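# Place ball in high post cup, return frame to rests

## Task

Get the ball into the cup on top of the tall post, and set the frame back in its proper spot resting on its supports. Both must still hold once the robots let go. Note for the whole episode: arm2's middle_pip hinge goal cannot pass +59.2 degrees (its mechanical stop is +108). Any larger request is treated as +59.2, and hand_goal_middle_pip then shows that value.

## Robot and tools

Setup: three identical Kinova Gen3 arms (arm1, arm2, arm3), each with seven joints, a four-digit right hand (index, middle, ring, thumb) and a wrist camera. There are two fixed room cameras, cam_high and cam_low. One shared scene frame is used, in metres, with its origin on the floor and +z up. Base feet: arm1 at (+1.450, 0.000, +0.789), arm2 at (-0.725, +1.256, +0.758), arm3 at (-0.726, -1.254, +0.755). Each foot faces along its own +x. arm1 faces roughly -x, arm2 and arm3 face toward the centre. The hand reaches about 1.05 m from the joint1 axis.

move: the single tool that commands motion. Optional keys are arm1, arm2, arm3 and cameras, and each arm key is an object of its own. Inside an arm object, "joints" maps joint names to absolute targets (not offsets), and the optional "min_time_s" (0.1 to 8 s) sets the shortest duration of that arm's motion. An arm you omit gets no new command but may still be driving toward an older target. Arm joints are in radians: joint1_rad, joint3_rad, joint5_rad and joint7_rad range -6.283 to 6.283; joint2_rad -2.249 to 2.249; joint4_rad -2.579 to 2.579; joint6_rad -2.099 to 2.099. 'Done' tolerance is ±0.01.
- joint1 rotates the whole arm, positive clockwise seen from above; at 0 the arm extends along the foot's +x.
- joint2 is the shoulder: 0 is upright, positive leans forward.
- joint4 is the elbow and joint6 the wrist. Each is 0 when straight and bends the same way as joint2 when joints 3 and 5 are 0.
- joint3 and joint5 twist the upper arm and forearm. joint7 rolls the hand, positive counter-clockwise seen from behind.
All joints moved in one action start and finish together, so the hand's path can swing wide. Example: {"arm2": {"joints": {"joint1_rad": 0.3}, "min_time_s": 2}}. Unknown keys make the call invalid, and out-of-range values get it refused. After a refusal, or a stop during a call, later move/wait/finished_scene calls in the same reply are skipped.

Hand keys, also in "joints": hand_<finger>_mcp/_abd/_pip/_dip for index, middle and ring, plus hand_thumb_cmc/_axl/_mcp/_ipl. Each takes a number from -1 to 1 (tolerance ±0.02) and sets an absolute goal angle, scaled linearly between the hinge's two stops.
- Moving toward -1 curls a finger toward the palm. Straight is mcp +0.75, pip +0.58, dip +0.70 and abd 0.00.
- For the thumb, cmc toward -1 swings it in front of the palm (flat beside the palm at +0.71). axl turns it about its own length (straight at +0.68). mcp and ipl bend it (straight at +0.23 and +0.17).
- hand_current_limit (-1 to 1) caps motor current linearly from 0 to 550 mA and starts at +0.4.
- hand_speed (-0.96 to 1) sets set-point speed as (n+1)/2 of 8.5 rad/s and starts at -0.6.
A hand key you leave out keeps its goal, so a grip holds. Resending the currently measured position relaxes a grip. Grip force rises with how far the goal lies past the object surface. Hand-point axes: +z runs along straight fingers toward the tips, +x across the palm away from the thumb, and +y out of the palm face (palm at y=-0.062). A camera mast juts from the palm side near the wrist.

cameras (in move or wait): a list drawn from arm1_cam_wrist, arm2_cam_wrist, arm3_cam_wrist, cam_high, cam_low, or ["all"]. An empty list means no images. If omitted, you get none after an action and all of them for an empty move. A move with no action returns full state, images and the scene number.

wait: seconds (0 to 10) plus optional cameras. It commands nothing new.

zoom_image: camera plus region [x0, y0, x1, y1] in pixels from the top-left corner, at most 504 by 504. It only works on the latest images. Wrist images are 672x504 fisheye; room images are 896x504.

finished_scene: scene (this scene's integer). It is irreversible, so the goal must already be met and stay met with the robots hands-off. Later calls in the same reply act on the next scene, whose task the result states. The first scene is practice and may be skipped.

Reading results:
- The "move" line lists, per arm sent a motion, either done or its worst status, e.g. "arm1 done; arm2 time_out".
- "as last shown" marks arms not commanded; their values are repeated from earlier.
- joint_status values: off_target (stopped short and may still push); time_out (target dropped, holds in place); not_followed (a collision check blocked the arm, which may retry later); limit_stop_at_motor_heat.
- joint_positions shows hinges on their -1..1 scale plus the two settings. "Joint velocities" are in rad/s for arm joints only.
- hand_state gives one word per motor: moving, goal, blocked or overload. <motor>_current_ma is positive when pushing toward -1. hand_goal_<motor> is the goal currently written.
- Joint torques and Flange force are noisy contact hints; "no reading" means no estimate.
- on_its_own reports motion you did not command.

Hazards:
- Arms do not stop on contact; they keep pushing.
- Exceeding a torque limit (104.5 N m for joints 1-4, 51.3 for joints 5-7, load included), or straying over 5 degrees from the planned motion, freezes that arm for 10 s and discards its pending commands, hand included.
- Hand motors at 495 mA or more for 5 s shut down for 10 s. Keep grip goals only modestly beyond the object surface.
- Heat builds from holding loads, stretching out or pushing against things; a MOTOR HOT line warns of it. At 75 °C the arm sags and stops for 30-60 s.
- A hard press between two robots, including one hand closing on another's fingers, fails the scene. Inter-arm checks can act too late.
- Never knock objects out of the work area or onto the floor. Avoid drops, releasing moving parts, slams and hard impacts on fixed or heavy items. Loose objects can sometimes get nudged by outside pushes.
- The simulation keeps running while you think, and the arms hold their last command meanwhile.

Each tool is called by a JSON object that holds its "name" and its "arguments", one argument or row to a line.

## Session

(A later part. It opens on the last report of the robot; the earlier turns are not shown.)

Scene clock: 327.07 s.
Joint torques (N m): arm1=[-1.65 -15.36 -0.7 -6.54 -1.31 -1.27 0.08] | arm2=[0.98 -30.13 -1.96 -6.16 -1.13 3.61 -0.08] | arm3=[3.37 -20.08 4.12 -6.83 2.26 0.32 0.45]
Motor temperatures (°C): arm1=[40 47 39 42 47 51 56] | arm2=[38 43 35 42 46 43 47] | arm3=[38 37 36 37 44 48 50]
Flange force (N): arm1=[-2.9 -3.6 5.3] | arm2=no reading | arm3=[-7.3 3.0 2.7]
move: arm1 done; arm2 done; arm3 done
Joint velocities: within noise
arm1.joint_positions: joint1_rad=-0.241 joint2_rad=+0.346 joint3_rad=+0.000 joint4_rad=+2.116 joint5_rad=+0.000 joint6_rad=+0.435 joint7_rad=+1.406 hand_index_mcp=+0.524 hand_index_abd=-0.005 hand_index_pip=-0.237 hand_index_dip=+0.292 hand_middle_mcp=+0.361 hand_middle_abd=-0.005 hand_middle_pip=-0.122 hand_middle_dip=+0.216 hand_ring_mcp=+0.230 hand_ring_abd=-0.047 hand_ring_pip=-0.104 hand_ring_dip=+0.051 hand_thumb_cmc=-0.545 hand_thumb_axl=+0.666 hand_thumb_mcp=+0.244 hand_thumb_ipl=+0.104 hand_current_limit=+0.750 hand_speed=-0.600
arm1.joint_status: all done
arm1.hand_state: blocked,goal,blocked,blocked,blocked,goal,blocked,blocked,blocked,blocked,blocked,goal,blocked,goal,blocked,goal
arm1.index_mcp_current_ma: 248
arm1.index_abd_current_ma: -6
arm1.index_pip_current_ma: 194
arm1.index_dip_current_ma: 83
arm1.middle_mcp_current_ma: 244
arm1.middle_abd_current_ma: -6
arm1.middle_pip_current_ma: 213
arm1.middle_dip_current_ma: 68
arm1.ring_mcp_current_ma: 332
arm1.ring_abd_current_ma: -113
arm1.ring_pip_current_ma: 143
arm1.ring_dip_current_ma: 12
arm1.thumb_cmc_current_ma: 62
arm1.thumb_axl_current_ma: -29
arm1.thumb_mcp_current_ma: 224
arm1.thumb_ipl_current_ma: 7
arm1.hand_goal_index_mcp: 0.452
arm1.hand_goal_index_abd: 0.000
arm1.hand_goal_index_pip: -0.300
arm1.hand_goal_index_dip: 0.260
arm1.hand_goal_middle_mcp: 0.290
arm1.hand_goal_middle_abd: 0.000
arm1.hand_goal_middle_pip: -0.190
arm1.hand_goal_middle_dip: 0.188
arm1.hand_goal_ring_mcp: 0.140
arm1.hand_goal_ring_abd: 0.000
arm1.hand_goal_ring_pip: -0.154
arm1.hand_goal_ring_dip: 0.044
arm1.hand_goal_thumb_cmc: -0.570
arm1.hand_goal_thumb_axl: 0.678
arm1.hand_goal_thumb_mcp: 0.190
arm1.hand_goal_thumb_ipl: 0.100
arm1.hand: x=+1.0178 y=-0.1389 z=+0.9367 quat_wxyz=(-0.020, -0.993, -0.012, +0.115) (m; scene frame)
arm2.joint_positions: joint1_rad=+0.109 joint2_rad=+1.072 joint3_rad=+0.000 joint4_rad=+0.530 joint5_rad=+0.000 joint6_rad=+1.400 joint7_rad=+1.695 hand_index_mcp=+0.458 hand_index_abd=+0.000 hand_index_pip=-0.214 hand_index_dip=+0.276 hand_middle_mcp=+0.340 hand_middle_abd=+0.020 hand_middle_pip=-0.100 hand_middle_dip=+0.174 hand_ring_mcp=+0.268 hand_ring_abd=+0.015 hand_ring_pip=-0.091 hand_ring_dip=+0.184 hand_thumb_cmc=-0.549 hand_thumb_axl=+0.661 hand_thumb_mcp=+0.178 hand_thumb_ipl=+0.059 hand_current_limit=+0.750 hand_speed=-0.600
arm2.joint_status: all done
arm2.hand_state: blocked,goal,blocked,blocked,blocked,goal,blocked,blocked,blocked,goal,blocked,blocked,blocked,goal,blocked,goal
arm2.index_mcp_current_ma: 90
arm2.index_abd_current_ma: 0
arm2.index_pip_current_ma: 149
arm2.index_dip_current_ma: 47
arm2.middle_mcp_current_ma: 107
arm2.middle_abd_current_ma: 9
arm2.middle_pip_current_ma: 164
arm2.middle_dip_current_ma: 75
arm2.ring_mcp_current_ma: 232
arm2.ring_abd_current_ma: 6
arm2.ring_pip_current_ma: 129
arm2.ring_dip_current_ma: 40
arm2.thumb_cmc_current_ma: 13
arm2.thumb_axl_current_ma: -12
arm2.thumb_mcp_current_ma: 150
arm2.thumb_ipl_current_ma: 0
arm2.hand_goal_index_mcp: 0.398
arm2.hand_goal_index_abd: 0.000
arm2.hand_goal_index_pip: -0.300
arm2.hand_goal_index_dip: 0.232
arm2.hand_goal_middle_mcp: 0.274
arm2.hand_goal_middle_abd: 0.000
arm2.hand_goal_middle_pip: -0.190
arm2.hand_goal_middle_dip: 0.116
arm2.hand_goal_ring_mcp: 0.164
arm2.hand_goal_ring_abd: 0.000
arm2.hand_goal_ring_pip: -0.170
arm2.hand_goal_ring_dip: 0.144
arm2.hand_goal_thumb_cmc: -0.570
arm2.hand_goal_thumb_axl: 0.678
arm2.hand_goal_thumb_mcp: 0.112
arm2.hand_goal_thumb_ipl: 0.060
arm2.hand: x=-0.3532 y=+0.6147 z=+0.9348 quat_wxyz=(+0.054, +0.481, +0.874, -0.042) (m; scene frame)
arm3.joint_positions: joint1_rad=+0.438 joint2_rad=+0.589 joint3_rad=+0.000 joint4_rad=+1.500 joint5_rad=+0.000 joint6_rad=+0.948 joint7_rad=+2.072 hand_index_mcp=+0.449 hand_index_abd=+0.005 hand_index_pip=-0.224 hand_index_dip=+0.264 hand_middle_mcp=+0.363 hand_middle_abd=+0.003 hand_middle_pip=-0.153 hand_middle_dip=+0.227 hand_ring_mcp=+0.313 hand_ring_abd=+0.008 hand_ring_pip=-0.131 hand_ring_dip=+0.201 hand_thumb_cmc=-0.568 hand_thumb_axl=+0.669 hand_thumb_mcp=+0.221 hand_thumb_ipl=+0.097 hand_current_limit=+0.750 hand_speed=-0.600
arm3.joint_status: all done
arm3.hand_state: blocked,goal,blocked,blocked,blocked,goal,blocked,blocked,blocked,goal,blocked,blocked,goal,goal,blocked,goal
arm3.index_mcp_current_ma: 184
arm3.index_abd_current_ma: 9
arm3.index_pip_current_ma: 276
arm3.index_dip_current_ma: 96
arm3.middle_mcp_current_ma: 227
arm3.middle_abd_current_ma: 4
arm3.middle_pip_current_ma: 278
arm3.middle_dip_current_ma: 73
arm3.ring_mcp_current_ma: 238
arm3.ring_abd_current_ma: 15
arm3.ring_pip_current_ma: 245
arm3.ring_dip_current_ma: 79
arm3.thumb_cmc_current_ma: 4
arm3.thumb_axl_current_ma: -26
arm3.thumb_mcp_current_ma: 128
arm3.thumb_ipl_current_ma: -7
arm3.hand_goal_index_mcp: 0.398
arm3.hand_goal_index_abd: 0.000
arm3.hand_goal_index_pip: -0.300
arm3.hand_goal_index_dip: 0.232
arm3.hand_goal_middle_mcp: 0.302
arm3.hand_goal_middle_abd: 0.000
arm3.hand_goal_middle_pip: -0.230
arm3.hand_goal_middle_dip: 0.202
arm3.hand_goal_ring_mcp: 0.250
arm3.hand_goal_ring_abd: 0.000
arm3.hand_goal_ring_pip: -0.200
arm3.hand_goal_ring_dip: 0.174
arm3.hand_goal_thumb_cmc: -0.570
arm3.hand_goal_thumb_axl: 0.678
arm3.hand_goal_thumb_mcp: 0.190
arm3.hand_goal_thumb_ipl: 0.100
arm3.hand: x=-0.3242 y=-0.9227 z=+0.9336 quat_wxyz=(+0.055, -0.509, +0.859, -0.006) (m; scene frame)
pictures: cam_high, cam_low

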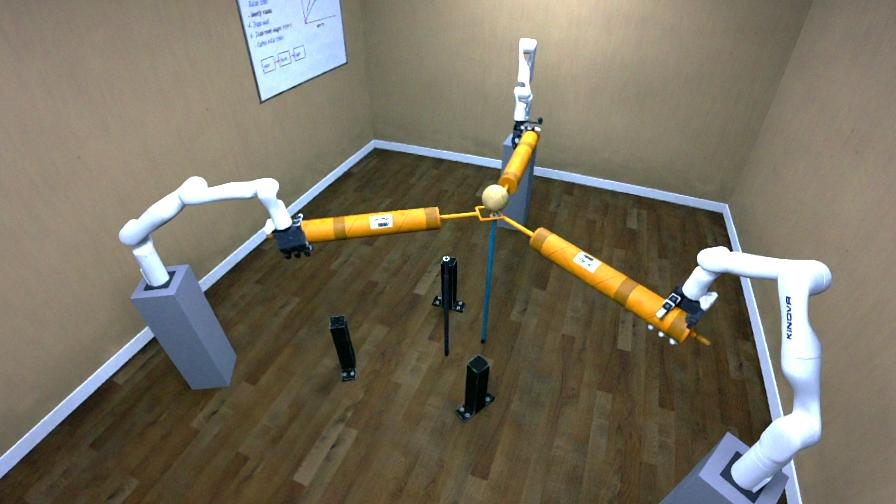

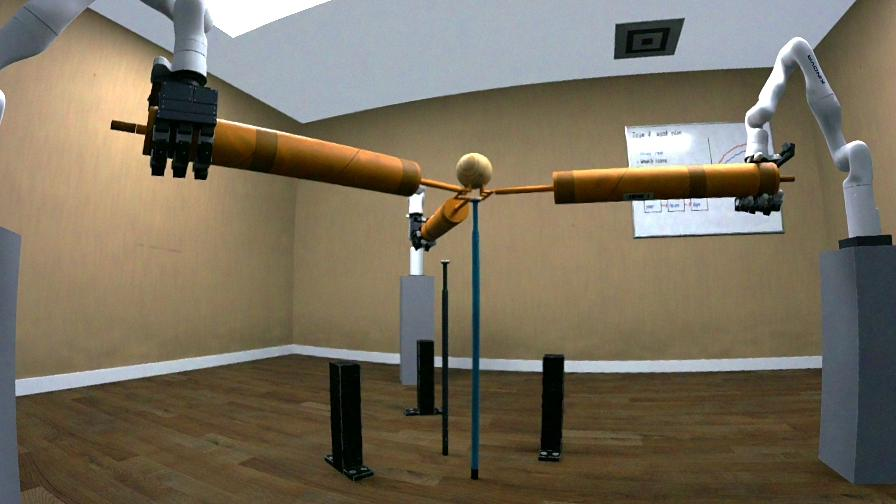

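{"name": "move", "arguments": {
  "arm1": {"joints":{"joint1_rad":-0.2352,"joint2_rad":0.4242,"joint4_rad":2.1622,"joint6_rad":0.3108,"joint7_rad":1.4110},"min_time_s":2.0},
  "arm2": {"joints":{"joint1_rad":0.1058,"joint2_rad":1.0775,"joint4_rad":0.6294,"joint6_rad":1.2951,"joint7_rad":1.6909},"min_time_s":2.0},
  "arm3": {"joints":{"joint1_rad":0.4351,"joint2_rad":0.6381,"joint4_rad":1.5374,"joint6_rad":0.8614,"joint7_rad":2.0685},"min_time_s":2.0},
  "cameras": ["cam_high","cam_low"]
}}

{"name": "zoom_image", "arguments": {
  "camera": "cam_low",
  "region": [425, 135, 525, 210]
}}

{"name": "zoom_image", "arguments": {
  "camera": "cam_high",
  "region": [440, 170, 540, 245]
}}

Scene clock: 344.43 s.
Joint torques (N m): arm1=[-1.16 -15.38 -0.27 -5.79 -1.02 -1.51 -0.06] | arm2=[-0.01 -28.54 -2.54 -5.05 -1.36 3.58 -0.02] | arm3=[3.81 -19.58 4.7 -5.66 2.47 0.47 0.54]
Motor temperatures (°C): arm1=[40 46 39 42 47 51 56] | arm2=[38 43 35 42 46 43 47] | arm3=[38 37 36 37 44 48 50]
Flange force (N): arm1=[-2.1 -3.8 3.6] | arm2=[-23.6 -3.5 8.1] | arm3=[-8.5 3.4 1.4]
move: arm1 done; arm2 done; arm3 done
Joint velocities: within noise
arm1.joint_positions: joint1_rad=-0.235 joint2_rad=+0.424 joint3_rad=+0.000 joint4_rad=+2.162 joint5_rad=+0.000 joint6_rad=+0.311 joint7_rad=+1.411 hand_index_mcp=+0.524 hand_index_abd=-0.006 hand_index_pip=-0.237 hand_index_dip=+0.292 hand_middle_mcp=+0.361 hand_middle_abd=-0.006 hand_middle_pip=-0.122 hand_middle_dip=+0.216 hand_ring_mcp=+0.230 hand_ring_abd=-0.047 hand_ring_pip=-0.105 hand_ring_dip=+0.051 hand_thumb_cmc=-0.545 hand_thumb_axl=+0.666 hand_thumb_mcp=+0.244 hand_thumb_ipl=+0.104 hand_current_limit=+0.750 hand_speed=-0.600
arm1.joint_status: all done
arm1.hand_state: blocked,goal,blocked,blocked,blocked,goal,blocked,blocked,blocked,blocked,blocked,goal,blocked,goal,blocked,goal
arm1.index_mcp_current_ma: 248
arm1.index_abd_current_ma: -7
arm1.index_pip_current_ma: 194
arm1.index_dip_current_ma: 83
arm1.middle_mcp_current_ma: 244
arm1.middle_abd_current_ma: -8
arm1.middle_pip_current_ma: 213
arm1.middle_dip_current_ma: 68
arm1.ring_mcp_current_ma: 332
arm1.ring_abd_current_ma: -113
arm1.ring_pip_current_ma: 140
arm1.ring_dip_current_ma: 11
arm1.thumb_cmc_current_ma: 60
arm1.thumb_axl_current_ma: -29
arm1.thumb_mcp_current_ma: 224
arm1.thumb_ipl_current_ma: 7
arm1.hand_goal_index_mcp: 0.452
arm1.hand_goal_index_abd: 0.000
arm1.hand_goal_index_pip: -0.300
arm1.hand_goal_index_dip: 0.260
arm1.hand_goal_middle_mcp: 0.290
arm1.hand_goal_middle_abd: 0.000
arm1.hand_goal_middle_pip: -0.190
arm1.hand_goal_middle_dip: 0.188
arm1.hand_goal_ring_mcp: 0.140
arm1.hand_goal_ring_abd: 0.000
arm1.hand_goal_ring_pip: -0.154
arm1.hand_goal_ring_dip: 0.044
arm1.hand_goal_thumb_cmc: -0.570
arm1.hand_goal_thumb_axl: 0.678
arm1.hand_goal_thumb_mcp: 0.190
arm1.hand_goal_thumb_ipl: 0.100
arm1.hand: x=+1.0192 y=-0.1364 z=+0.9017 quat_wxyz=(-0.020, -0.993, -0.012, +0.115) (m; scene frame)
arm2.joint_positions: joint1_rad=+0.106 joint2_rad=+1.078 joint3_rad=+0.000 joint4_rad=+0.629 joint5_rad=+0.000 joint6_rad=+1.295 joint7_rad=+1.691 hand_index_mcp=+0.459 hand_index_abd=+0.000 hand_index_pip=-0.214 hand_index_dip=+0.276 hand_middle_mcp=+0.341 hand_middle_abd=+0.020 hand_middle_pip=-0.100 hand_middle_dip=+0.174 hand_ring_mcp=+0.268 hand_ring_abd=+0.017 hand_ring_pip=-0.091 hand_ring_dip=+0.184 hand_thumb_cmc=-0.548 hand_thumb_axl=+0.661 hand_thumb_mcp=+0.178 hand_thumb_ipl=+0.059 hand_current_limit=+0.750 hand_speed=-0.600
arm2.joint_status: all done
arm2.hand_state: blocked,goal,blocked,blocked,blocked,blocked,blocked,blocked,blocked,goal,blocked,blocked,blocked,goal,blocked,goal
arm2.index_mcp_current_ma: 91
arm2.index_abd_current_ma: 0
arm2.index_pip_current_ma: 149
arm2.index_dip_current_ma: 47
arm2.middle_mcp_current_ma: 108
arm2.middle_abd_current_ma: 9
arm2.middle_pip_current_ma: 164
arm2.middle_dip_current_ma: 75
arm2.ring_mcp_current_ma: 233
arm2.ring_abd_current_ma: 7
arm2.ring_pip_current_ma: 129
arm2.ring_dip_current_ma: 40
arm2.thumb_cmc_current_ma: 15
arm2.thumb_axl_current_ma: -12
arm2.thumb_mcp_current_ma: 150
arm2.thumb_ipl_current_ma: 0
arm2.hand_goal_index_mcp: 0.398
arm2.hand_goal_index_abd: 0.000
arm2.hand_goal_index_pip: -0.300
arm2.hand_goal_index_dip: 0.232
arm2.hand_goal_middle_mcp: 0.274
arm2.hand_goal_middle_abd: 0.000
arm2.hand_goal_middle_pip: -0.190
arm2.hand_goal_middle_dip: 0.116
arm2.hand_goal_ring_mcp: 0.164
arm2.hand_goal_ring_abd: 0.000
arm2.hand_goal_ring_pip: -0.170
arm2.hand_goal_ring_dip: 0.144
arm2.hand_goal_thumb_cmc: -0.570
arm2.hand_goal_thumb_axl: 0.678
arm2.hand_goal_thumb_mcp: 0.112
arm2.hand_goal_thumb_ipl: 0.060
arm2.hand: x=-0.3517 y=+0.6171 z=+0.8998 quat_wxyz=(+0.054, +0.481, +0.874, -0.042) (m; scene frame)
arm3.joint_positions: joint1_rad=+0.435 joint2_rad=+0.638 joint3_rad=+0.000 joint4_rad=+1.537 joint5_rad=+0.000 joint6_rad=+0.861 joint7_rad=+2.068 hand_index_mcp=+0.449 hand_index_abd=+0.007 hand_index_pip=-0.224 hand_index_dip=+0.264 hand_middle_mcp=+0.363 hand_middle_abd=+0.005 hand_middle_pip=-0.153 hand_middle_dip=+0.228 hand_ring_mcp=+0.313 hand_ring_abd=+0.010 hand_ring_pip=-0.131 hand_ring_dip=+0.201 hand_thumb_cmc=-0.566 hand_thumb_axl=+0.669 hand_thumb_mcp=+0.221 hand_thumb_ipl=+0.097 hand_current_limit=+0.750 hand_speed=-0.600
arm3.joint_status: all done
arm3.hand_state: blocked,goal,blocked,blocked,blocked,goal,blocked,blocked,blocked,goal,blocked,blocked,goal,goal,blocked,goal
arm3.index_mcp_current_ma: 183
arm3.index_abd_current_ma: 13
arm3.index_pip_current_ma: 276
arm3.index_dip_current_ma: 96
arm3.middle_mcp_current_ma: 226
arm3.middle_abd_current_ma: 8
arm3.middle_pip_current_ma: 278
arm3.middle_dip_current_ma: 74
arm3.ring_mcp_current_ma: 238
arm3.ring_abd_current_ma: 19
arm3.ring_pip_current_ma: 245
arm3.ring_dip_current_ma: 80
arm3.thumb_cmc_current_ma: 8
arm3.thumb_axl_current_ma: -26
arm3.thumb_mcp_current_ma: 128
arm3.thumb_ipl_current_ma: -7
arm3.hand_goal_index_mcp: 0.398
arm3.hand_goal_index_abd: 0.000
arm3.hand_goal_index_pip: -0.300
arm3.hand_goal_index_dip: 0.232
arm3.hand_goal_middle_mcp: 0.302
arm3.hand_goal_middle_abd: 0.000
arm3.hand_goal_middle_pip: -0.230
arm3.hand_goal_middle_dip: 0.202
arm3.hand_goal_ring_mcp: 0.250
arm3.hand_goal_ring_abd: 0.000
arm3.hand_goal_ring_pip: -0.200
arm3.hand_goal_ring_dip: 0.174
arm3.hand_goal_thumb_cmc: -0.570
arm3.hand_goal_thumb_axl: 0.678
arm3.hand_goal_thumb_mcp: 0.190
arm3.hand_goal_thumb_ipl: 0.100
arm3.hand: x=-0.3227 y=-0.9202 z=+0.8986 quat_wxyz=(+0.055, -0.509, +0.859, -0.005) (m; scene frame)
pictures: cam_high, cam_low

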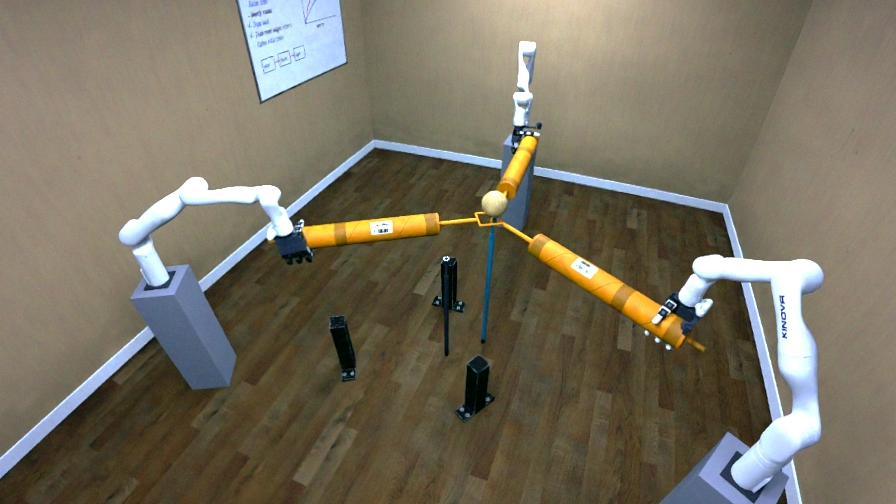

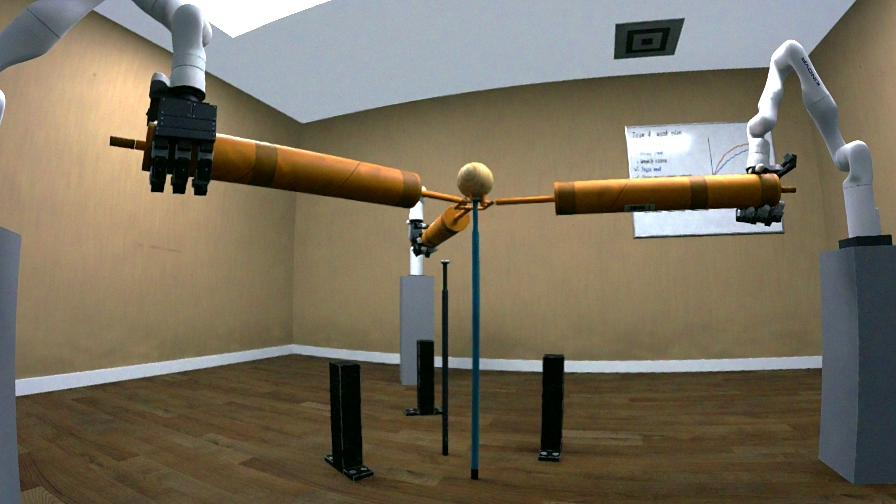

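Scaled by 5.040 from the camera's 896x504 image, which has a finer 1280x720 frame.

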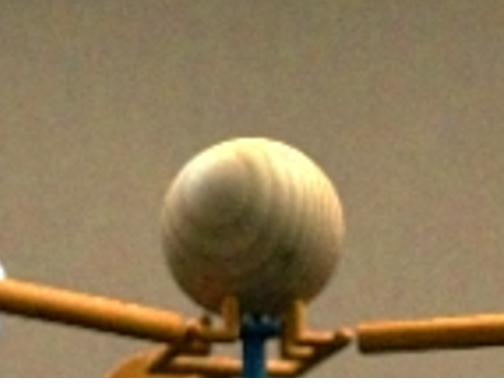

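Scaled by 5.040 from the camera's 896x504 image, which has a finer 1280x720 frame.

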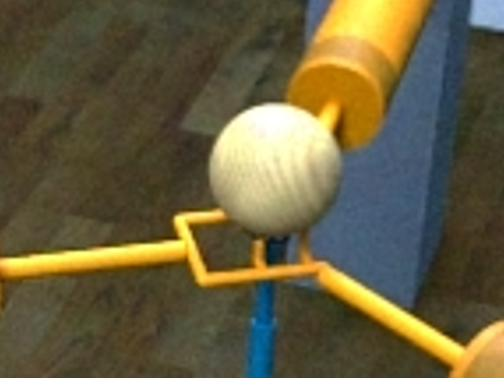

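{"name": "move", "arguments": {
  "arm1": {"joints":{"joint1_rad":-0.2352,"joint2_rad":0.5138,"joint4_rad":2.1931,"joint6_rad":0.1904,"joint7_rad":1.4110},"min_time_s":3.0},
  "arm2": {"joints":{"joint1_rad":0.1056,"joint2_rad":1.1019,"joint4_rad":0.6886,"joint6_rad":1.2115,"joint7_rad":1.6907},"min_time_s":3.0},
  "arm3": {"joints":{"joint1_rad":0.4341,"joint2_rad":0.6880,"joint4_rad":1.5757,"joint6_rad":0.7732,"joint7_rad":2.0676},"min_time_s":3.0},
  "cameras": ["cam_high","cam_low"]
}}

{"name": "zoom_image", "arguments": {
  "camera": "cam_low",
  "region": [425, 145, 525, 220]
}}

{"name": "zoom_image", "arguments": {
  "camera": "cam_high",
  "region": [440, 170, 540, 245]
}}

Scene clock: 352.80 s.
Joint torques (N m): arm1=[-0.93 -15.89 -0.05 -4.34 -0.74 -1.31 0.04] | arm2=[-0.39 -28.09 -2.75 -4.71 -1.39 3.47 0.01] | arm3=[3.76 -19.55 4.84 -4.52 2.44 0.83 0.68]
Motor temperatures (°C): arm1=[40 46 39 42 47 51 56] | arm2=[38 43 35 42 46 43 47] | arm3=[38 37 36 37 44 48 50]
Flange force (N): arm1=[-2.8 -3.5 4.0] | arm2=[-21.6 -3.7 8.5] | arm3=[-9.4 2.9 1.7]
move: arm1 done; arm2 done; arm3 done
Joint velocities: within noise
arm1.joint_positions: joint1_rad=-0.235 joint2_rad=+0.514 joint3_rad=+0.000 joint4_rad=+2.193 joint5_rad=+0.000 joint6_rad=+0.190 joint7_rad=+1.411 hand_index_mcp=+0.524 hand_index_abd=-0.006 hand_index_pip=-0.237 hand_index_dip=+0.292 hand_middle_mcp=+0.361 hand_middle_abd=-0.006 hand_middle_pip=-0.122 hand_middle_dip=+0.216 hand_ring_mcp=+0.230 hand_ring_abd=-0.047 hand_ring_pip=-0.105 hand_ring_dip=+0.051 hand_thumb_cmc=-0.545 hand_thumb_axl=+0.666 hand_thumb_mcp=+0.244 hand_thumb_ipl=+0.104 hand_current_limit=+0.750 hand_speed=-0.600
arm1.joint_status: all done
arm1.hand_state: blocked,goal,blocked,blocked,blocked,goal,blocked,blocked,blocked,blocked,blocked,goal,blocked,goal,blocked,goal
arm1.index_mcp_current_ma: 248
arm1.index_abd_current_ma: -7
arm1.index_pip_current_ma: 194
arm1.index_dip_current_ma: 83
arm1.middle_mcp_current_ma: 244
arm1.middle_abd_current_ma: -7
arm1.middle_pip_current_ma: 213
arm1.middle_dip_current_ma: 68
arm1.ring_mcp_current_ma: 332
arm1.ring_abd_current_ma: -113
arm1.ring_pip_current_ma: 140
arm1.ring_dip_current_ma: 11
arm1.thumb_cmc_current_ma: 61
arm1.thumb_axl_current_ma: -29
arm1.thumb_mcp_current_ma: 224
arm1.thumb_ipl_current_ma: 7
arm1.hand_goal_index_mcp: 0.452
arm1.hand_goal_index_abd: 0.000
arm1.hand_goal_index_pip: -0.300
arm1.hand_goal_index_dip: 0.260
arm1.hand_goal_middle_mcp: 0.290
arm1.hand_goal_middle_abd: 0.000
arm1.hand_goal_middle_pip: -0.190
arm1.hand_goal_middle_dip: 0.188
arm1.hand_goal_ring_mcp: 0.140
arm1.hand_goal_ring_abd: 0.000
arm1.hand_goal_ring_pip: -0.154
arm1.hand_goal_ring_dip: 0.044
arm1.hand_goal_thumb_cmc: -0.570
arm1.hand_goal_thumb_axl: 0.678
arm1.hand_goal_thumb_mcp: 0.190
arm1.hand_goal_thumb_ipl: 0.100
arm1.hand: x=+1.0193 y=-0.1363 z=+0.8667 quat_wxyz=(-0.020, -0.993, -0.012, +0.115) (m; scene frame)
arm2.joint_positions: joint1_rad=+0.106 joint2_rad=+1.102 joint3_rad=+0.000 joint4_rad=+0.689 joint5_rad=+0.000 joint6_rad=+1.212 joint7_rad=+1.691 hand_index_mcp=+0.459 hand_index_abd=+0.001 hand_index_pip=-0.214 hand_index_dip=+0.275 hand_middle_mcp=+0.341 hand_middle_abd=+0.020 hand_middle_pip=-0.100 hand_middle_dip=+0.174 hand_ring_mcp=+0.268 hand_ring_abd=+0.018 hand_ring_pip=-0.091 hand_ring_dip=+0.184 hand_thumb_cmc=-0.547 hand_thumb_axl=+0.661 hand_thumb_mcp=+0.178 hand_thumb_ipl=+0.059 hand_current_limit=+0.750 hand_speed=-0.600
arm2.joint_status: all done
arm2.hand_state: blocked,goal,blocked,blocked,blocked,blocked,blocked,blocked,blocked,goal,blocked,blocked,blocked,goal,blocked,goal
arm2.index_mcp_current_ma: 92
arm2.index_abd_current_ma: 0
arm2.index_pip_current_ma: 149
arm2.index_dip_current_ma: 45
arm2.middle_mcp_current_ma: 109
arm2.middle_abd_current_ma: 9
arm2.middle_pip_current_ma: 164
arm2.middle_dip_current_ma: 75
arm2.ring_mcp_current_ma: 233
arm2.ring_abd_current_ma: 8
arm2.ring_pip_current_ma: 129
arm2.ring_dip_current_ma: 40
arm2.thumb_cmc_current_ma: 16
arm2.thumb_axl_current_ma: -12
arm2.thumb_mcp_current_ma: 150
arm2.thumb_ipl_current_ma: 0
arm2.hand_goal_index_mcp: 0.398
arm2.hand_goal_index_abd: 0.000
arm2.hand_goal_index_pip: -0.300
arm2.hand_goal_index_dip: 0.232
arm2.hand_goal_middle_mcp: 0.274
arm2.hand_goal_middle_abd: 0.000
arm2.hand_goal_middle_pip: -0.190
arm2.hand_goal_middle_dip: 0.116
arm2.hand_goal_ring_mcp: 0.164
arm2.hand_goal_ring_abd: 0.000
arm2.hand_goal_ring_pip: -0.170
arm2.hand_goal_ring_dip: 0.144
arm2.hand_goal_thumb_cmc: -0.570
arm2.hand_goal_thumb_axl: 0.678
arm2.hand_goal_thumb_mcp: 0.112
arm2.hand_goal_thumb_ipl: 0.060
arm2.hand: x=-0.3517 y=+0.6172 z=+0.8648 quat_wxyz=(+0.054, +0.481, +0.874, -0.042) (m; scene frame)
arm3.joint_positions: joint1_rad=+0.434 joint2_rad=+0.688 joint3_rad=+0.000 joint4_rad=+1.576 joint5_rad=+0.000 joint6_rad=+0.773 joint7_rad=+2.068 hand_index_mcp=+0.449 hand_index_abd=+0.008 hand_index_pip=-0.224 hand_index_dip=+0.264 hand_middle_mcp=+0.362 hand_middle_abd=+0.007 hand_middle_pip=-0.153 hand_middle_dip=+0.228 hand_ring_mcp=+0.313 hand_ring_abd=+0.012 hand_ring_pip=-0.131 hand_ring_dip=+0.201 hand_thumb_cmc=-0.564 hand_thumb_axl=+0.669 hand_thumb_mcp=+0.221 hand_thumb_ipl=+0.097 hand_current_limit=+0.750 hand_speed=-0.600
arm3.joint_status: all done
arm3.hand_state: blocked,goal,blocked,blocked,blocked,goal,blocked,blocked,blocked,goal,blocked,blocked,goal,goal,blocked,goal
arm3.index_mcp_current_ma: 182
arm3.index_abd_current_ma: 16
arm3.index_pip_current_ma: 276
arm3.index_dip_current_ma: 96
arm3.middle_mcp_current_ma: 225
arm3.middle_abd_current_ma: 14
arm3.middle_pip_current_ma: 278
arm3.middle_dip_current_ma: 75
arm3.ring_mcp_current_ma: 238
arm3.ring_abd_current_ma: 25
arm3.ring_pip_current_ma: 245
arm3.ring_dip_current_ma: 80
arm3.thumb_cmc_current_ma: 13
arm3.thumb_axl_current_ma: -26
arm3.thumb_mcp_current_ma: 128
arm3.thumb_ipl_current_ma: -7
arm3.hand_goal_index_mcp: 0.398
arm3.hand_goal_index_abd: 0.000
arm3.hand_goal_index_pip: -0.300
arm3.hand_goal_index_dip: 0.232
arm3.hand_goal_middle_mcp: 0.302
arm3.hand_goal_middle_abd: 0.000
arm3.hand_goal_middle_pip: -0.230
arm3.hand_goal_middle_dip: 0.202
arm3.hand_goal_ring_mcp: 0.250
arm3.hand_goal_ring_abd: 0.000
arm3.hand_goal_ring_pip: -0.200
arm3.hand_goal_ring_dip: 0.174
arm3.hand_goal_thumb_cmc: -0.570
arm3.hand_goal_thumb_axl: 0.678
arm3.hand_goal_thumb_mcp: 0.190
arm3.hand_goal_thumb_ipl: 0.100
arm3.hand: x=-0.3228 y=-0.9202 z=+0.8636 quat_wxyz=(+0.055, -0.509, +0.859, -0.005) (m; scene frame)
pictures: cam_high, cam_low

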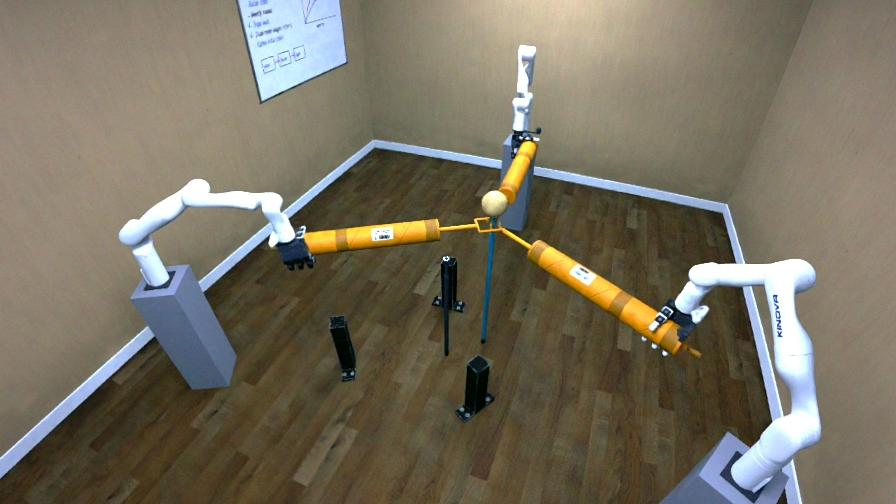

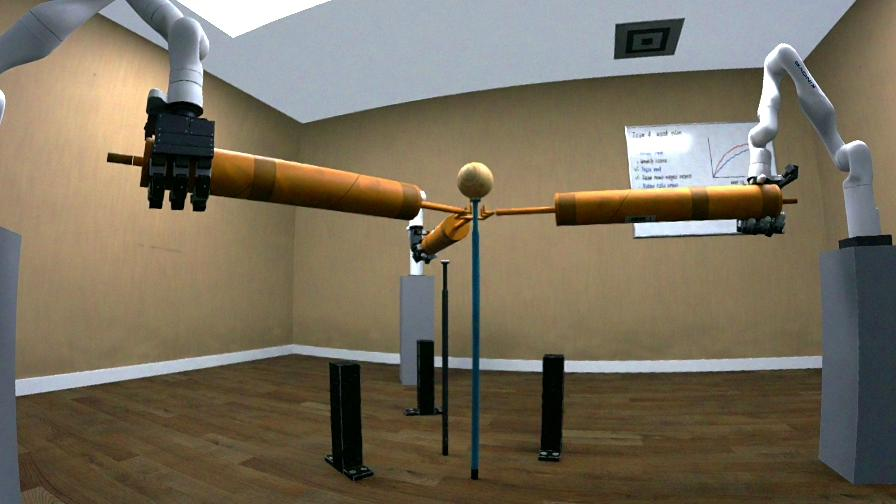

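Scaled by 5.040 from the camera's 896x504 image, which has a finer 1280x720 frame.

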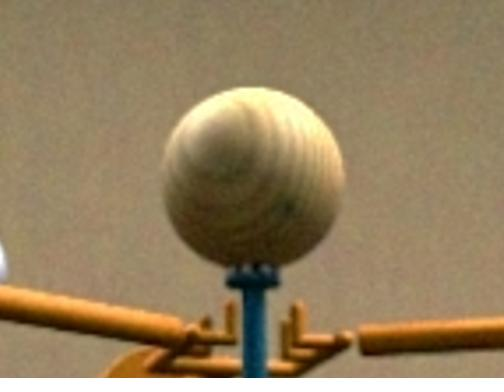

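Scaled by 5.040 from the camera's 896x504 image, which has a finer 1280x720 frame.

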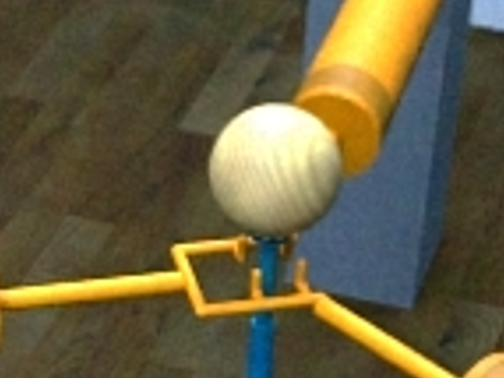

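{"name": "move", "arguments": {
  "arm1": {"joints":{"joint1_rad":-0.2352,"joint2_rad":0.5960,"joint4_rad":2.2108,"joint6_rad":0.0905,"joint7_rad":1.4110},"min_time_s":1.8},
  "arm2": {"joints":{"joint1_rad":0.1054,"joint2_rad":1.1297,"joint4_rad":0.7249,"joint6_rad":1.1474,"joint7_rad":1.6905},"min_time_s":1.8},
  "arm3": {"joints":{"joint1_rad":0.4333,"joint2_rad":0.7352,"joint4_rad":1.6011,"joint6_rad":0.7006,"joint7_rad":2.0668},"min_time_s":1.8},
  "cameras": ["cam_high","cam_low"]
}}

{"name": "zoom_image", "arguments": {
  "camera": "cam_low",
  "region": [425, 155, 525, 230]
}}

{"name": "zoom_image", "arguments": {
  "camera": "cam_high",
  "region": [440, 180, 540, 255]
}}

Scene clock: 364.30 s.
Joint torques (N m): arm1=[-0.93 -16.51 -0.12 -3.59 -0.62 -1.35 0.02] | arm2=[-0.67 -27.6 -2.92 -4.09 -1.39 3.63 0.04] | arm3=[3.96 -19.68 5.15 -3.85 2.44 0.89 0.72]
Motor temperatures (°C): arm1=[40 46 39 42 47 51 56] | arm2=[38 43 35 42 46 43 47] | arm3=[38 37 36 37 44 48 50]
Flange force (N): arm1=[-2.5 -3.6 4.2] | arm2=[-21.2 -4.0 8.9] | arm3=[-10.0 3.1 1.8]
move: arm1 done; arm2 done; arm3 done
Joint velocities: within noise
arm1.joint_positions: joint1_rad=-0.235 joint2_rad=+0.596 joint3_rad=+0.000 joint4_rad=+2.211 joint5_rad=+0.000 joint6_rad=+0.091 joint7_rad=+1.411 hand_index_mcp=+0.524 hand_index_abd=-0.006 hand_index_pip=-0.237 hand_index_dip=+0.292 hand_middle_mcp=+0.361 hand_middle_abd=-0.006 hand_middle_pip=-0.122 hand_middle_dip=+0.216 hand_ring_mcp=+0.230 hand_ring_abd=-0.047 hand_ring_pip=-0.105 hand_ring_dip=+0.051 hand_thumb_cmc=-0.545 hand_thumb_axl=+0.666 hand_thumb_mcp=+0.244 hand_thumb_ipl=+0.104 hand_current_limit=+0.750 hand_speed=-0.600
arm1.joint_status: all done
arm1.hand_state: blocked,goal,blocked,blocked,blocked,goal,blocked,blocked,blocked,blocked,blocked,goal,blocked,goal,blocked,goal
arm1.index_mcp_current_ma: 248
arm1.index_abd_current_ma: -7
arm1.index_pip_current_ma: 194
arm1.index_dip_current_ma: 83
arm1.middle_mcp_current_ma: 244
arm1.middle_abd_current_ma: -7
arm1.middle_pip_current_ma: 213
arm1.middle_dip_current_ma: 68
arm1.ring_mcp_current_ma: 332
arm1.ring_abd_current_ma: -113
arm1.ring_pip_current_ma: 140
arm1.ring_dip_current_ma: 11
arm1.thumb_cmc_current_ma: 61
arm1.thumb_axl_current_ma: -29
arm1.thumb_mcp_current_ma: 224
arm1.thumb_ipl_current_ma: 7
arm1.hand_goal_index_mcp: 0.452
arm1.hand_goal_index_abd: 0.000
arm1.hand_goal_index_pip: -0.300
arm1.hand_goal_index_dip: 0.260
arm1.hand_goal_middle_mcp: 0.290
arm1.hand_goal_middle_abd: 0.000
arm1.hand_goal_middle_pip: -0.190
arm1.hand_goal_middle_dip: 0.188
arm1.hand_goal_ring_mcp: 0.140
arm1.hand_goal_ring_abd: 0.000
arm1.hand_goal_ring_pip: -0.154
arm1.hand_goal_ring_dip: 0.044
arm1.hand_goal_thumb_cmc: -0.570
arm1.hand_goal_thumb_axl: 0.678
arm1.hand_goal_thumb_mcp: 0.190
arm1.hand_goal_thumb_ipl: 0.100
arm1.hand: x=+1.0194 y=-0.1363 z=+0.8367 quat_wxyz=(-0.020, -0.993, -0.012, +0.115) (m; scene frame)
arm2.joint_positions: joint1_rad=+0.105 joint2_rad=+1.130 joint3_rad=+0.000 joint4_rad=+0.725 joint5_rad=+0.000 joint6_rad=+1.147 joint7_rad=+1.690 hand_index_mcp=+0.459 hand_index_abd=+0.001 hand_index_pip=-0.214 hand_index_dip=+0.275 hand_middle_mcp=+0.341 hand_middle_abd=+0.020 hand_middle_pip=-0.100 hand_middle_dip=+0.174 hand_ring_mcp=+0.268 hand_ring_abd=+0.018 hand_ring_pip=-0.091 hand_ring_dip=+0.184 hand_thumb_cmc=-0.546 hand_thumb_axl=+0.661 hand_thumb_mcp=+0.178 hand_thumb_ipl=+0.059 hand_current_limit=+0.750 hand_speed=-0.600
arm2.joint_status: all done
arm2.hand_state: blocked,goal,blocked,blocked,blocked,blocked,blocked,blocked,blocked,goal,blocked,blocked,blocked,goal,blocked,goal
arm2.index_mcp_current_ma: 92
arm2.index_abd_current_ma: 0
arm2.index_pip_current_ma: 149
arm2.index_dip_current_ma: 45
arm2.middle_mcp_current_ma: 109
arm2.middle_abd_current_ma: 9
arm2.middle_pip_current_ma: 164
arm2.middle_dip_current_ma: 75
arm2.ring_mcp_current_ma: 233
arm2.ring_abd_current_ma: 8
arm2.ring_pip_current_ma: 129
arm2.ring_dip_current_ma: 40
arm2.thumb_cmc_current_ma: 17
arm2.thumb_axl_current_ma: -12
arm2.thumb_mcp_current_ma: 150
arm2.thumb_ipl_current_ma: 0
arm2.hand_goal_index_mcp: 0.398
arm2.hand_goal_index_abd: 0.000
arm2.hand_goal_index_pip: -0.300
arm2.hand_goal_index_dip: 0.232
arm2.hand_goal_middle_mcp: 0.274
arm2.hand_goal_middle_abd: 0.000
arm2.hand_goal_middle_pip: -0.190
arm2.hand_goal_middle_dip: 0.116
arm2.hand_goal_ring_mcp: 0.164
arm2.hand_goal_ring_abd: 0.000
arm2.hand_goal_ring_pip: -0.170
arm2.hand_goal_ring_dip: 0.144
arm2.hand_goal_thumb_cmc: -0.570
arm2.hand_goal_thumb_axl: 0.678
arm2.hand_goal_thumb_mcp: 0.112
arm2.hand_goal_thumb_ipl: 0.060
arm2.hand: x=-0.3517 y=+0.6172 z=+0.8348 quat_wxyz=(+0.054, +0.481, +0.874, -0.041) (m; scene frame)
arm3.joint_positions: joint1_rad=+0.433 joint2_rad=+0.735 joint3_rad=+0.000 joint4_rad=+1.601 joint5_rad=+0.000 joint6_rad=+0.701 joint7_rad=+2.067 hand_index_mcp=+0.449 hand_index_abd=+0.010 hand_index_pip=-0.224 hand_index_dip=+0.264 hand_middle_mcp=+0.362 hand_middle_abd=+0.009 hand_middle_pip=-0.153 hand_middle_dip=+0.228 hand_ring_mcp=+0.313 hand_ring_abd=+0.015 hand_ring_pip=-0.131 hand_ring_dip=+0.201 hand_thumb_cmc=-0.562 hand_thumb_axl=+0.669 hand_thumb_mcp=+0.221 hand_thumb_ipl=+0.097 hand_current_limit=+0.750 hand_speed=-0.600
arm3.joint_status: all done
arm3.hand_state: blocked,goal,blocked,blocked,blocked,goal,blocked,blocked,blocked,goal,blocked,blocked,goal,goal,blocked,goal
arm3.index_mcp_current_ma: 182
arm3.index_abd_current_ma: 21
arm3.index_pip_current_ma: 276
arm3.index_dip_current_ma: 96
arm3.middle_mcp_current_ma: 224
arm3.middle_abd_current_ma: 18
arm3.middle_pip_current_ma: 278
arm3.middle_dip_current_ma: 76
arm3.ring_mcp_current_ma: 238
arm3.ring_abd_current_ma: 32
arm3.ring_pip_current_ma: 245
arm3.ring_dip_current_ma: 80
arm3.thumb_cmc_current_ma: 19
arm3.thumb_axl_current_ma: -26
arm3.thumb_mcp_current_ma: 128
arm3.thumb_ipl_current_ma: -7
arm3.hand_goal_index_mcp: 0.398
arm3.hand_goal_index_abd: 0.000
arm3.hand_goal_index_pip: -0.300
arm3.hand_goal_index_dip: 0.232
arm3.hand_goal_middle_mcp: 0.302
arm3.hand_goal_middle_abd: 0.000
arm3.hand_goal_middle_pip: -0.230
arm3.hand_goal_middle_dip: 0.202
arm3.hand_goal_ring_mcp: 0.250
arm3.hand_goal_ring_abd: 0.000
arm3.hand_goal_ring_pip: -0.200
arm3.hand_goal_ring_dip: 0.174
arm3.hand_goal_thumb_cmc: -0.570
arm3.hand_goal_thumb_axl: 0.678
arm3.hand_goal_thumb_mcp: 0.190
arm3.hand_goal_thumb_ipl: 0.100
arm3.hand: x=-0.3228 y=-0.9202 z=+0.8336 quat_wxyz=(+0.055, -0.509, +0.859, -0.005) (m; scene frame)
pictures: cam_high, cam_low

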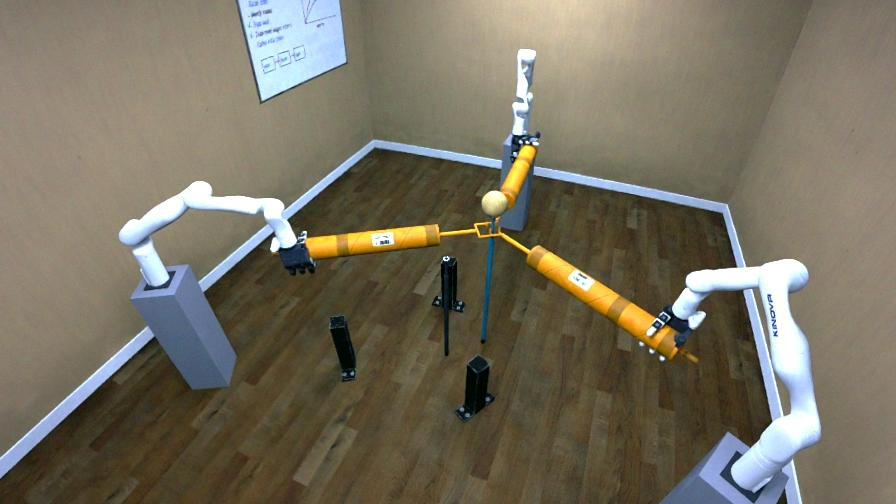

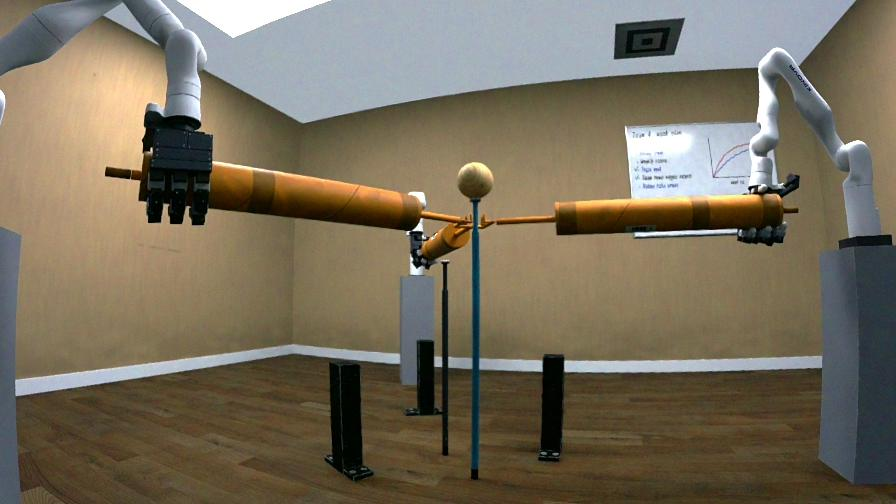

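Scaled by 5.040 from the camera's 896x504 image, which has a finer 1280x720 frame.

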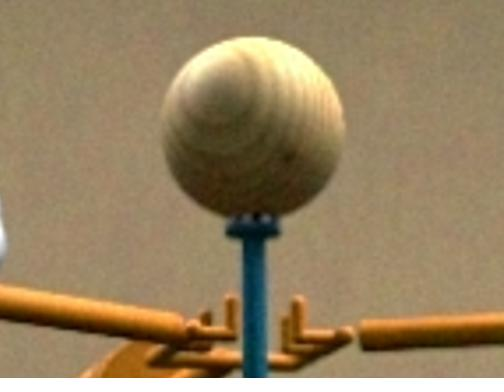

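Scaled by 5.040 from the camera's 896x504 image, which has a finer 1280x720 frame.

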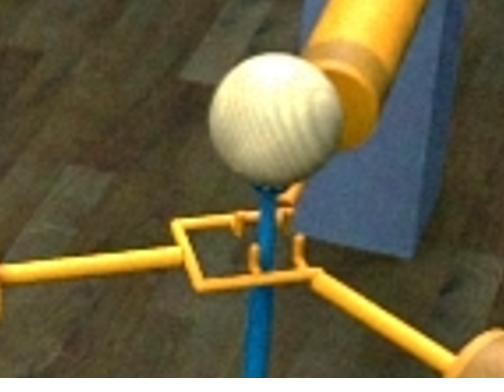

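{"name": "move", "arguments": {
  "arm1": {"joints":{"joint1_rad":-0.1050,"joint2_rad":0.6186,"joint4_rad":2.1190,"joint6_rad":0.1597,"joint7_rad":1.5412},"min_time_s":2.2},
  "arm2": {"joints":{"joint1_rad":0.1149,"joint2_rad":0.9643,"joint4_rad":1.0981,"joint6_rad":0.9396,"joint7_rad":1.7000},"min_time_s":2.2},
  "arm3": {"joints":{"joint1_rad":0.3222,"joint2_rad":0.7386,"joint4_rad":1.5930,"joint6_rad":0.7053,"joint7_rad":1.9557},"min_time_s":2.2},
  "cameras": ["cam_high","cam_low"]
}}

{"name": "zoom_image", "arguments": {
  "camera": "cam_high",
  "region": [430, 180, 530, 255]
}}

Scene clock: 392.60 s.
Joint torques (N m): arm1=[0.47 -17.14 1.52 -3.22 -0.54 -0.81 0.02] | arm2=[-0.31 -26.15 -2.96 -4.64 -1.36 2.12 -0.39] | arm3=[2.36 -19.38 3.34 -2.31 1.73 1.73 0.76]
Motor temperatures (°C): arm1=[40 45 39 42 47 51 56] | arm2=[38 44 35 42 46 42 47] | arm3=[38 37 36 37 44 48 49]
Flange force (N): arm1=[-3.5 -0.5 4.8] | arm2=[-14.0 -3.0 8.3] | arm3=[-11.7 0.0 2.4]
move: arm1 done; arm2 done; arm3 done
Joint velocities: within noise
arm1.joint_positions: joint1_rad=-0.105 joint2_rad=+0.619 joint3_rad=+0.000 joint4_rad=+2.119 joint5_rad=+0.000 joint6_rad=+0.160 joint7_rad=+1.541 hand_index_mcp=+0.523 hand_index_abd=-0.007 hand_index_pip=-0.237 hand_index_dip=+0.292 hand_middle_mcp=+0.361 hand_middle_abd=-0.005 hand_middle_pip=-0.125 hand_middle_dip=+0.216 hand_ring_mcp=+0.229 hand_ring_abd=-0.050 hand_ring_pip=-0.107 hand_ring_dip=+0.048 hand_thumb_cmc=-0.546 hand_thumb_axl=+0.666 hand_thumb_mcp=+0.244 hand_thumb_ipl=+0.104 hand_current_limit=+0.750 hand_speed=-0.600
arm1.joint_status: all done
arm1.hand_state: blocked,goal,blocked,blocked,blocked,goal,blocked,blocked,blocked,blocked,blocked,goal,blocked,goal,blocked,goal
arm1.index_mcp_current_ma: 246
arm1.index_abd_current_ma: -10
arm1.index_pip_current_ma: 194
arm1.index_dip_current_ma: 83
arm1.middle_mcp_current_ma: 244
arm1.middle_abd_current_ma: -7
arm1.middle_pip_current_ma: 204
arm1.middle_dip_current_ma: 68
arm1.ring_mcp_current_ma: 327
arm1.ring_abd_current_ma: -121
arm1.ring_pip_current_ma: 133
arm1.ring_dip_current_ma: 6
arm1.thumb_cmc_current_ma: 59
arm1.thumb_axl_current_ma: -29
arm1.thumb_mcp_current_ma: 224
arm1.thumb_ipl_current_ma: 7
arm1.hand_goal_index_mcp: 0.452
arm1.hand_goal_index_abd: 0.000
arm1.hand_goal_index_pip: -0.300
arm1.hand_goal_index_dip: 0.260
arm1.hand_goal_middle_mcp: 0.290
arm1.hand_goal_middle_abd: 0.000
arm1.hand_goal_middle_pip: -0.190
arm1.hand_goal_middle_dip: 0.188
arm1.hand_goal_ring_mcp: 0.140
arm1.hand_goal_ring_abd: 0.000
arm1.hand_goal_ring_pip: -0.154
arm1.hand_goal_ring_dip: 0.044
arm1.hand_goal_thumb_cmc: -0.570
arm1.hand_goal_thumb_axl: 0.678
arm1.hand_goal_thumb_mcp: 0.190
arm1.hand_goal_thumb_ipl: 0.100
arm1.hand: x=+0.9879 y=-0.0843 z=+0.8363 quat_wxyz=(-0.004, -0.993, -0.012, +0.117) (m; scene frame)
arm2.joint_positions: joint1_rad=+0.115 joint2_rad=+0.964 joint3_rad=+0.000 joint4_rad=+1.098 joint5_rad=+0.000 joint6_rad=+0.940 joint7_rad=+1.700 hand_index_mcp=+0.459 hand_index_abd=-0.013 hand_index_pip=-0.214 hand_index_dip=+0.268 hand_middle_mcp=+0.342 hand_middle_abd=+0.007 hand_middle_pip=-0.100 hand_middle_dip=+0.173 hand_ring_mcp=+0.268 hand_ring_abd=+0.009 hand_ring_pip=-0.091 hand_ring_dip=+0.184 hand_thumb_cmc=-0.550 hand_thumb_axl=+0.661 hand_thumb_mcp=+0.178 hand_thumb_ipl=+0.059 hand_current_limit=+0.750 hand_speed=-0.600
arm2.joint_status: all done
arm2.hand_state: blocked,goal,blocked,blocked,blocked,goal,blocked,blocked,blocked,goal,blocked,blocked,blocked,goal,blocked,goal
arm2.index_mcp_current_ma: 92
arm2.index_abd_current_ma: -4
arm2.index_pip_current_ma: 149
arm2.index_dip_current_ma: 34
arm2.middle_mcp_current_ma: 110
arm2.middle_abd_current_ma: 2
arm2.middle_pip_current_ma: 164
arm2.middle_dip_current_ma: 74
arm2.ring_mcp_current_ma: 233
arm2.ring_abd_current_ma: 2
arm2.ring_pip_current_ma: 129
arm2.ring_dip_current_ma: 40
arm2.thumb_cmc_current_ma: 12
arm2.thumb_axl_current_ma: -12
arm2.thumb_mcp_current_ma: 150
arm2.thumb_ipl_current_ma: 0
arm2.hand_goal_index_mcp: 0.398
arm2.hand_goal_index_abd: 0.000
arm2.hand_goal_index_pip: -0.300
arm2.hand_goal_index_dip: 0.232
arm2.hand_goal_middle_mcp: 0.274
arm2.hand_goal_middle_abd: 0.000
arm2.hand_goal_middle_pip: -0.190
arm2.hand_goal_middle_dip: 0.116
arm2.hand_goal_ring_mcp: 0.164
arm2.hand_goal_ring_abd: 0.000
arm2.hand_goal_ring_pip: -0.170
arm2.hand_goal_ring_dip: 0.144
arm2.hand_goal_thumb_cmc: -0.570
arm2.hand_goal_thumb_axl: 0.678
arm2.hand_goal_thumb_mcp: 0.112
arm2.hand_goal_thumb_ipl: 0.060
arm2.hand: x=-0.3830 y=+0.6683 z=+0.8348 quat_wxyz=(+0.054, +0.481, +0.874, -0.042) (m; scene frame)
arm3.joint_positions: joint1_rad=+0.322 joint2_rad=+0.739 joint3_rad=+0.000 joint4_rad=+1.593 joint5_rad=+0.000 joint6_rad=+0.705 joint7_rad=+1.956 hand_index_mcp=+0.449 hand_index_abd=+0.011 hand_index_pip=-0.224 hand_index_dip=+0.264 hand_middle_mcp=+0.362 hand_middle_abd=+0.010 hand_middle_pip=-0.153 hand_middle_dip=+0.228 hand_ring_mcp=+0.313 hand_ring_abd=+0.012 hand_ring_pip=-0.131 hand_ring_dip=+0.201 hand_thumb_cmc=-0.555 hand_thumb_axl=+0.669 hand_thumb_mcp=+0.221 hand_thumb_ipl=+0.097 hand_current_limit=+0.750 hand_speed=-0.600
arm3.joint_status: all done
arm3.hand_state: blocked,goal,blocked,blocked,blocked,goal,blocked,blocked,blocked,goal,blocked,blocked,goal,goal,blocked,goal
arm3.index_mcp_current_ma: 182
arm3.index_abd_current_ma: 22
arm3.index_pip_current_ma: 276
arm3.index_dip_current_ma: 95
arm3.middle_mcp_current_ma: 224
arm3.middle_abd_current_ma: 19
arm3.middle_pip_current_ma: 278
arm3.middle_dip_current_ma: 76
arm3.ring_mcp_current_ma: 238
arm3.ring_abd_current_ma: 25
arm3.ring_pip_current_ma: 245
arm3.ring_dip_current_ma: 80
arm3.thumb_cmc_current_ma: 39
arm3.thumb_axl_current_ma: -26
arm3.thumb_mcp_current_ma: 128
arm3.thumb_ipl_current_ma: -7
arm3.hand_goal_index_mcp: 0.398
arm3.hand_goal_index_abd: 0.000
arm3.hand_goal_index_pip: -0.300
arm3.hand_goal_index_dip: 0.232
arm3.hand_goal_middle_mcp: 0.302
arm3.hand_goal_middle_abd: 0.000
arm3.hand_goal_middle_pip: -0.230
arm3.hand_goal_middle_dip: 0.202
arm3.hand_goal_ring_mcp: 0.250
arm3.hand_goal_ring_abd: 0.000
arm3.hand_goal_ring_pip: -0.200
arm3.hand_goal_ring_dip: 0.174
arm3.hand_goal_thumb_cmc: -0.570
arm3.hand_goal_thumb_axl: 0.678
arm3.hand_goal_thumb_mcp: 0.190
arm3.hand_goal_thumb_ipl: 0.100
arm3.hand: x=-0.3542 y=-0.8688 z=+0.8338 quat_wxyz=(+0.054, -0.509, +0.859, +0.001) (m; scene frame)
pictures: cam_high, cam_low

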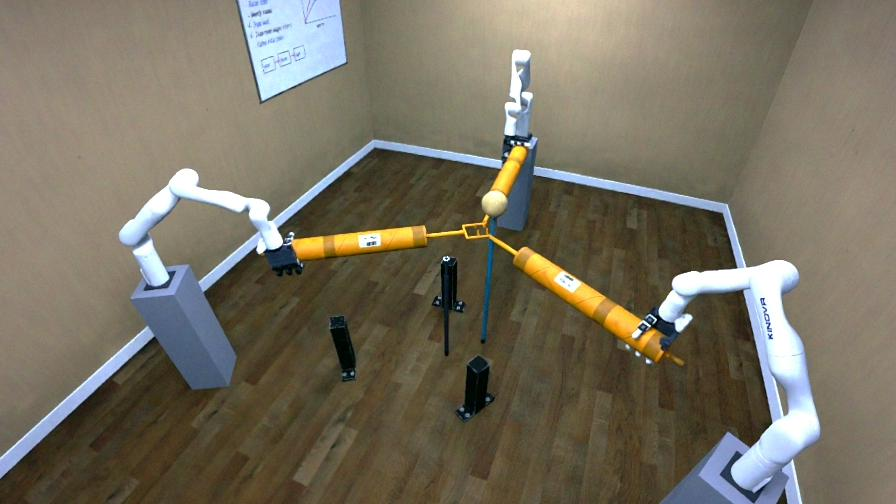

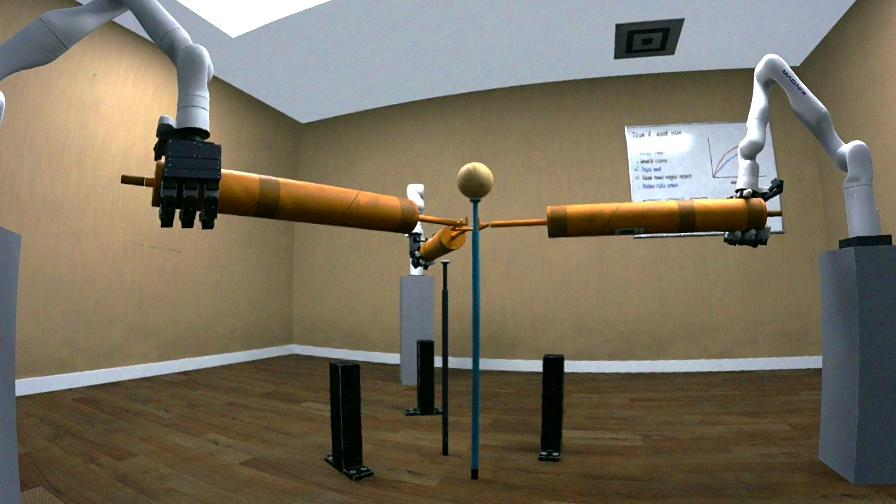

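Scaled by 5.040 from the camera's 896x504 image, which has a finer 1280x720 frame.

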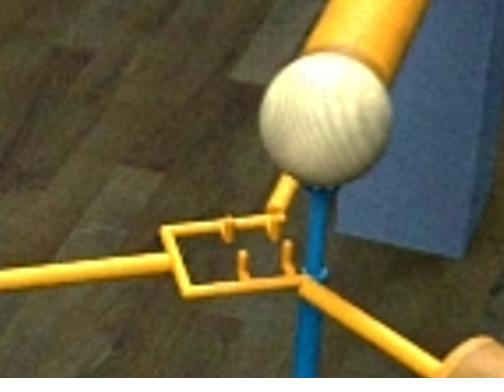

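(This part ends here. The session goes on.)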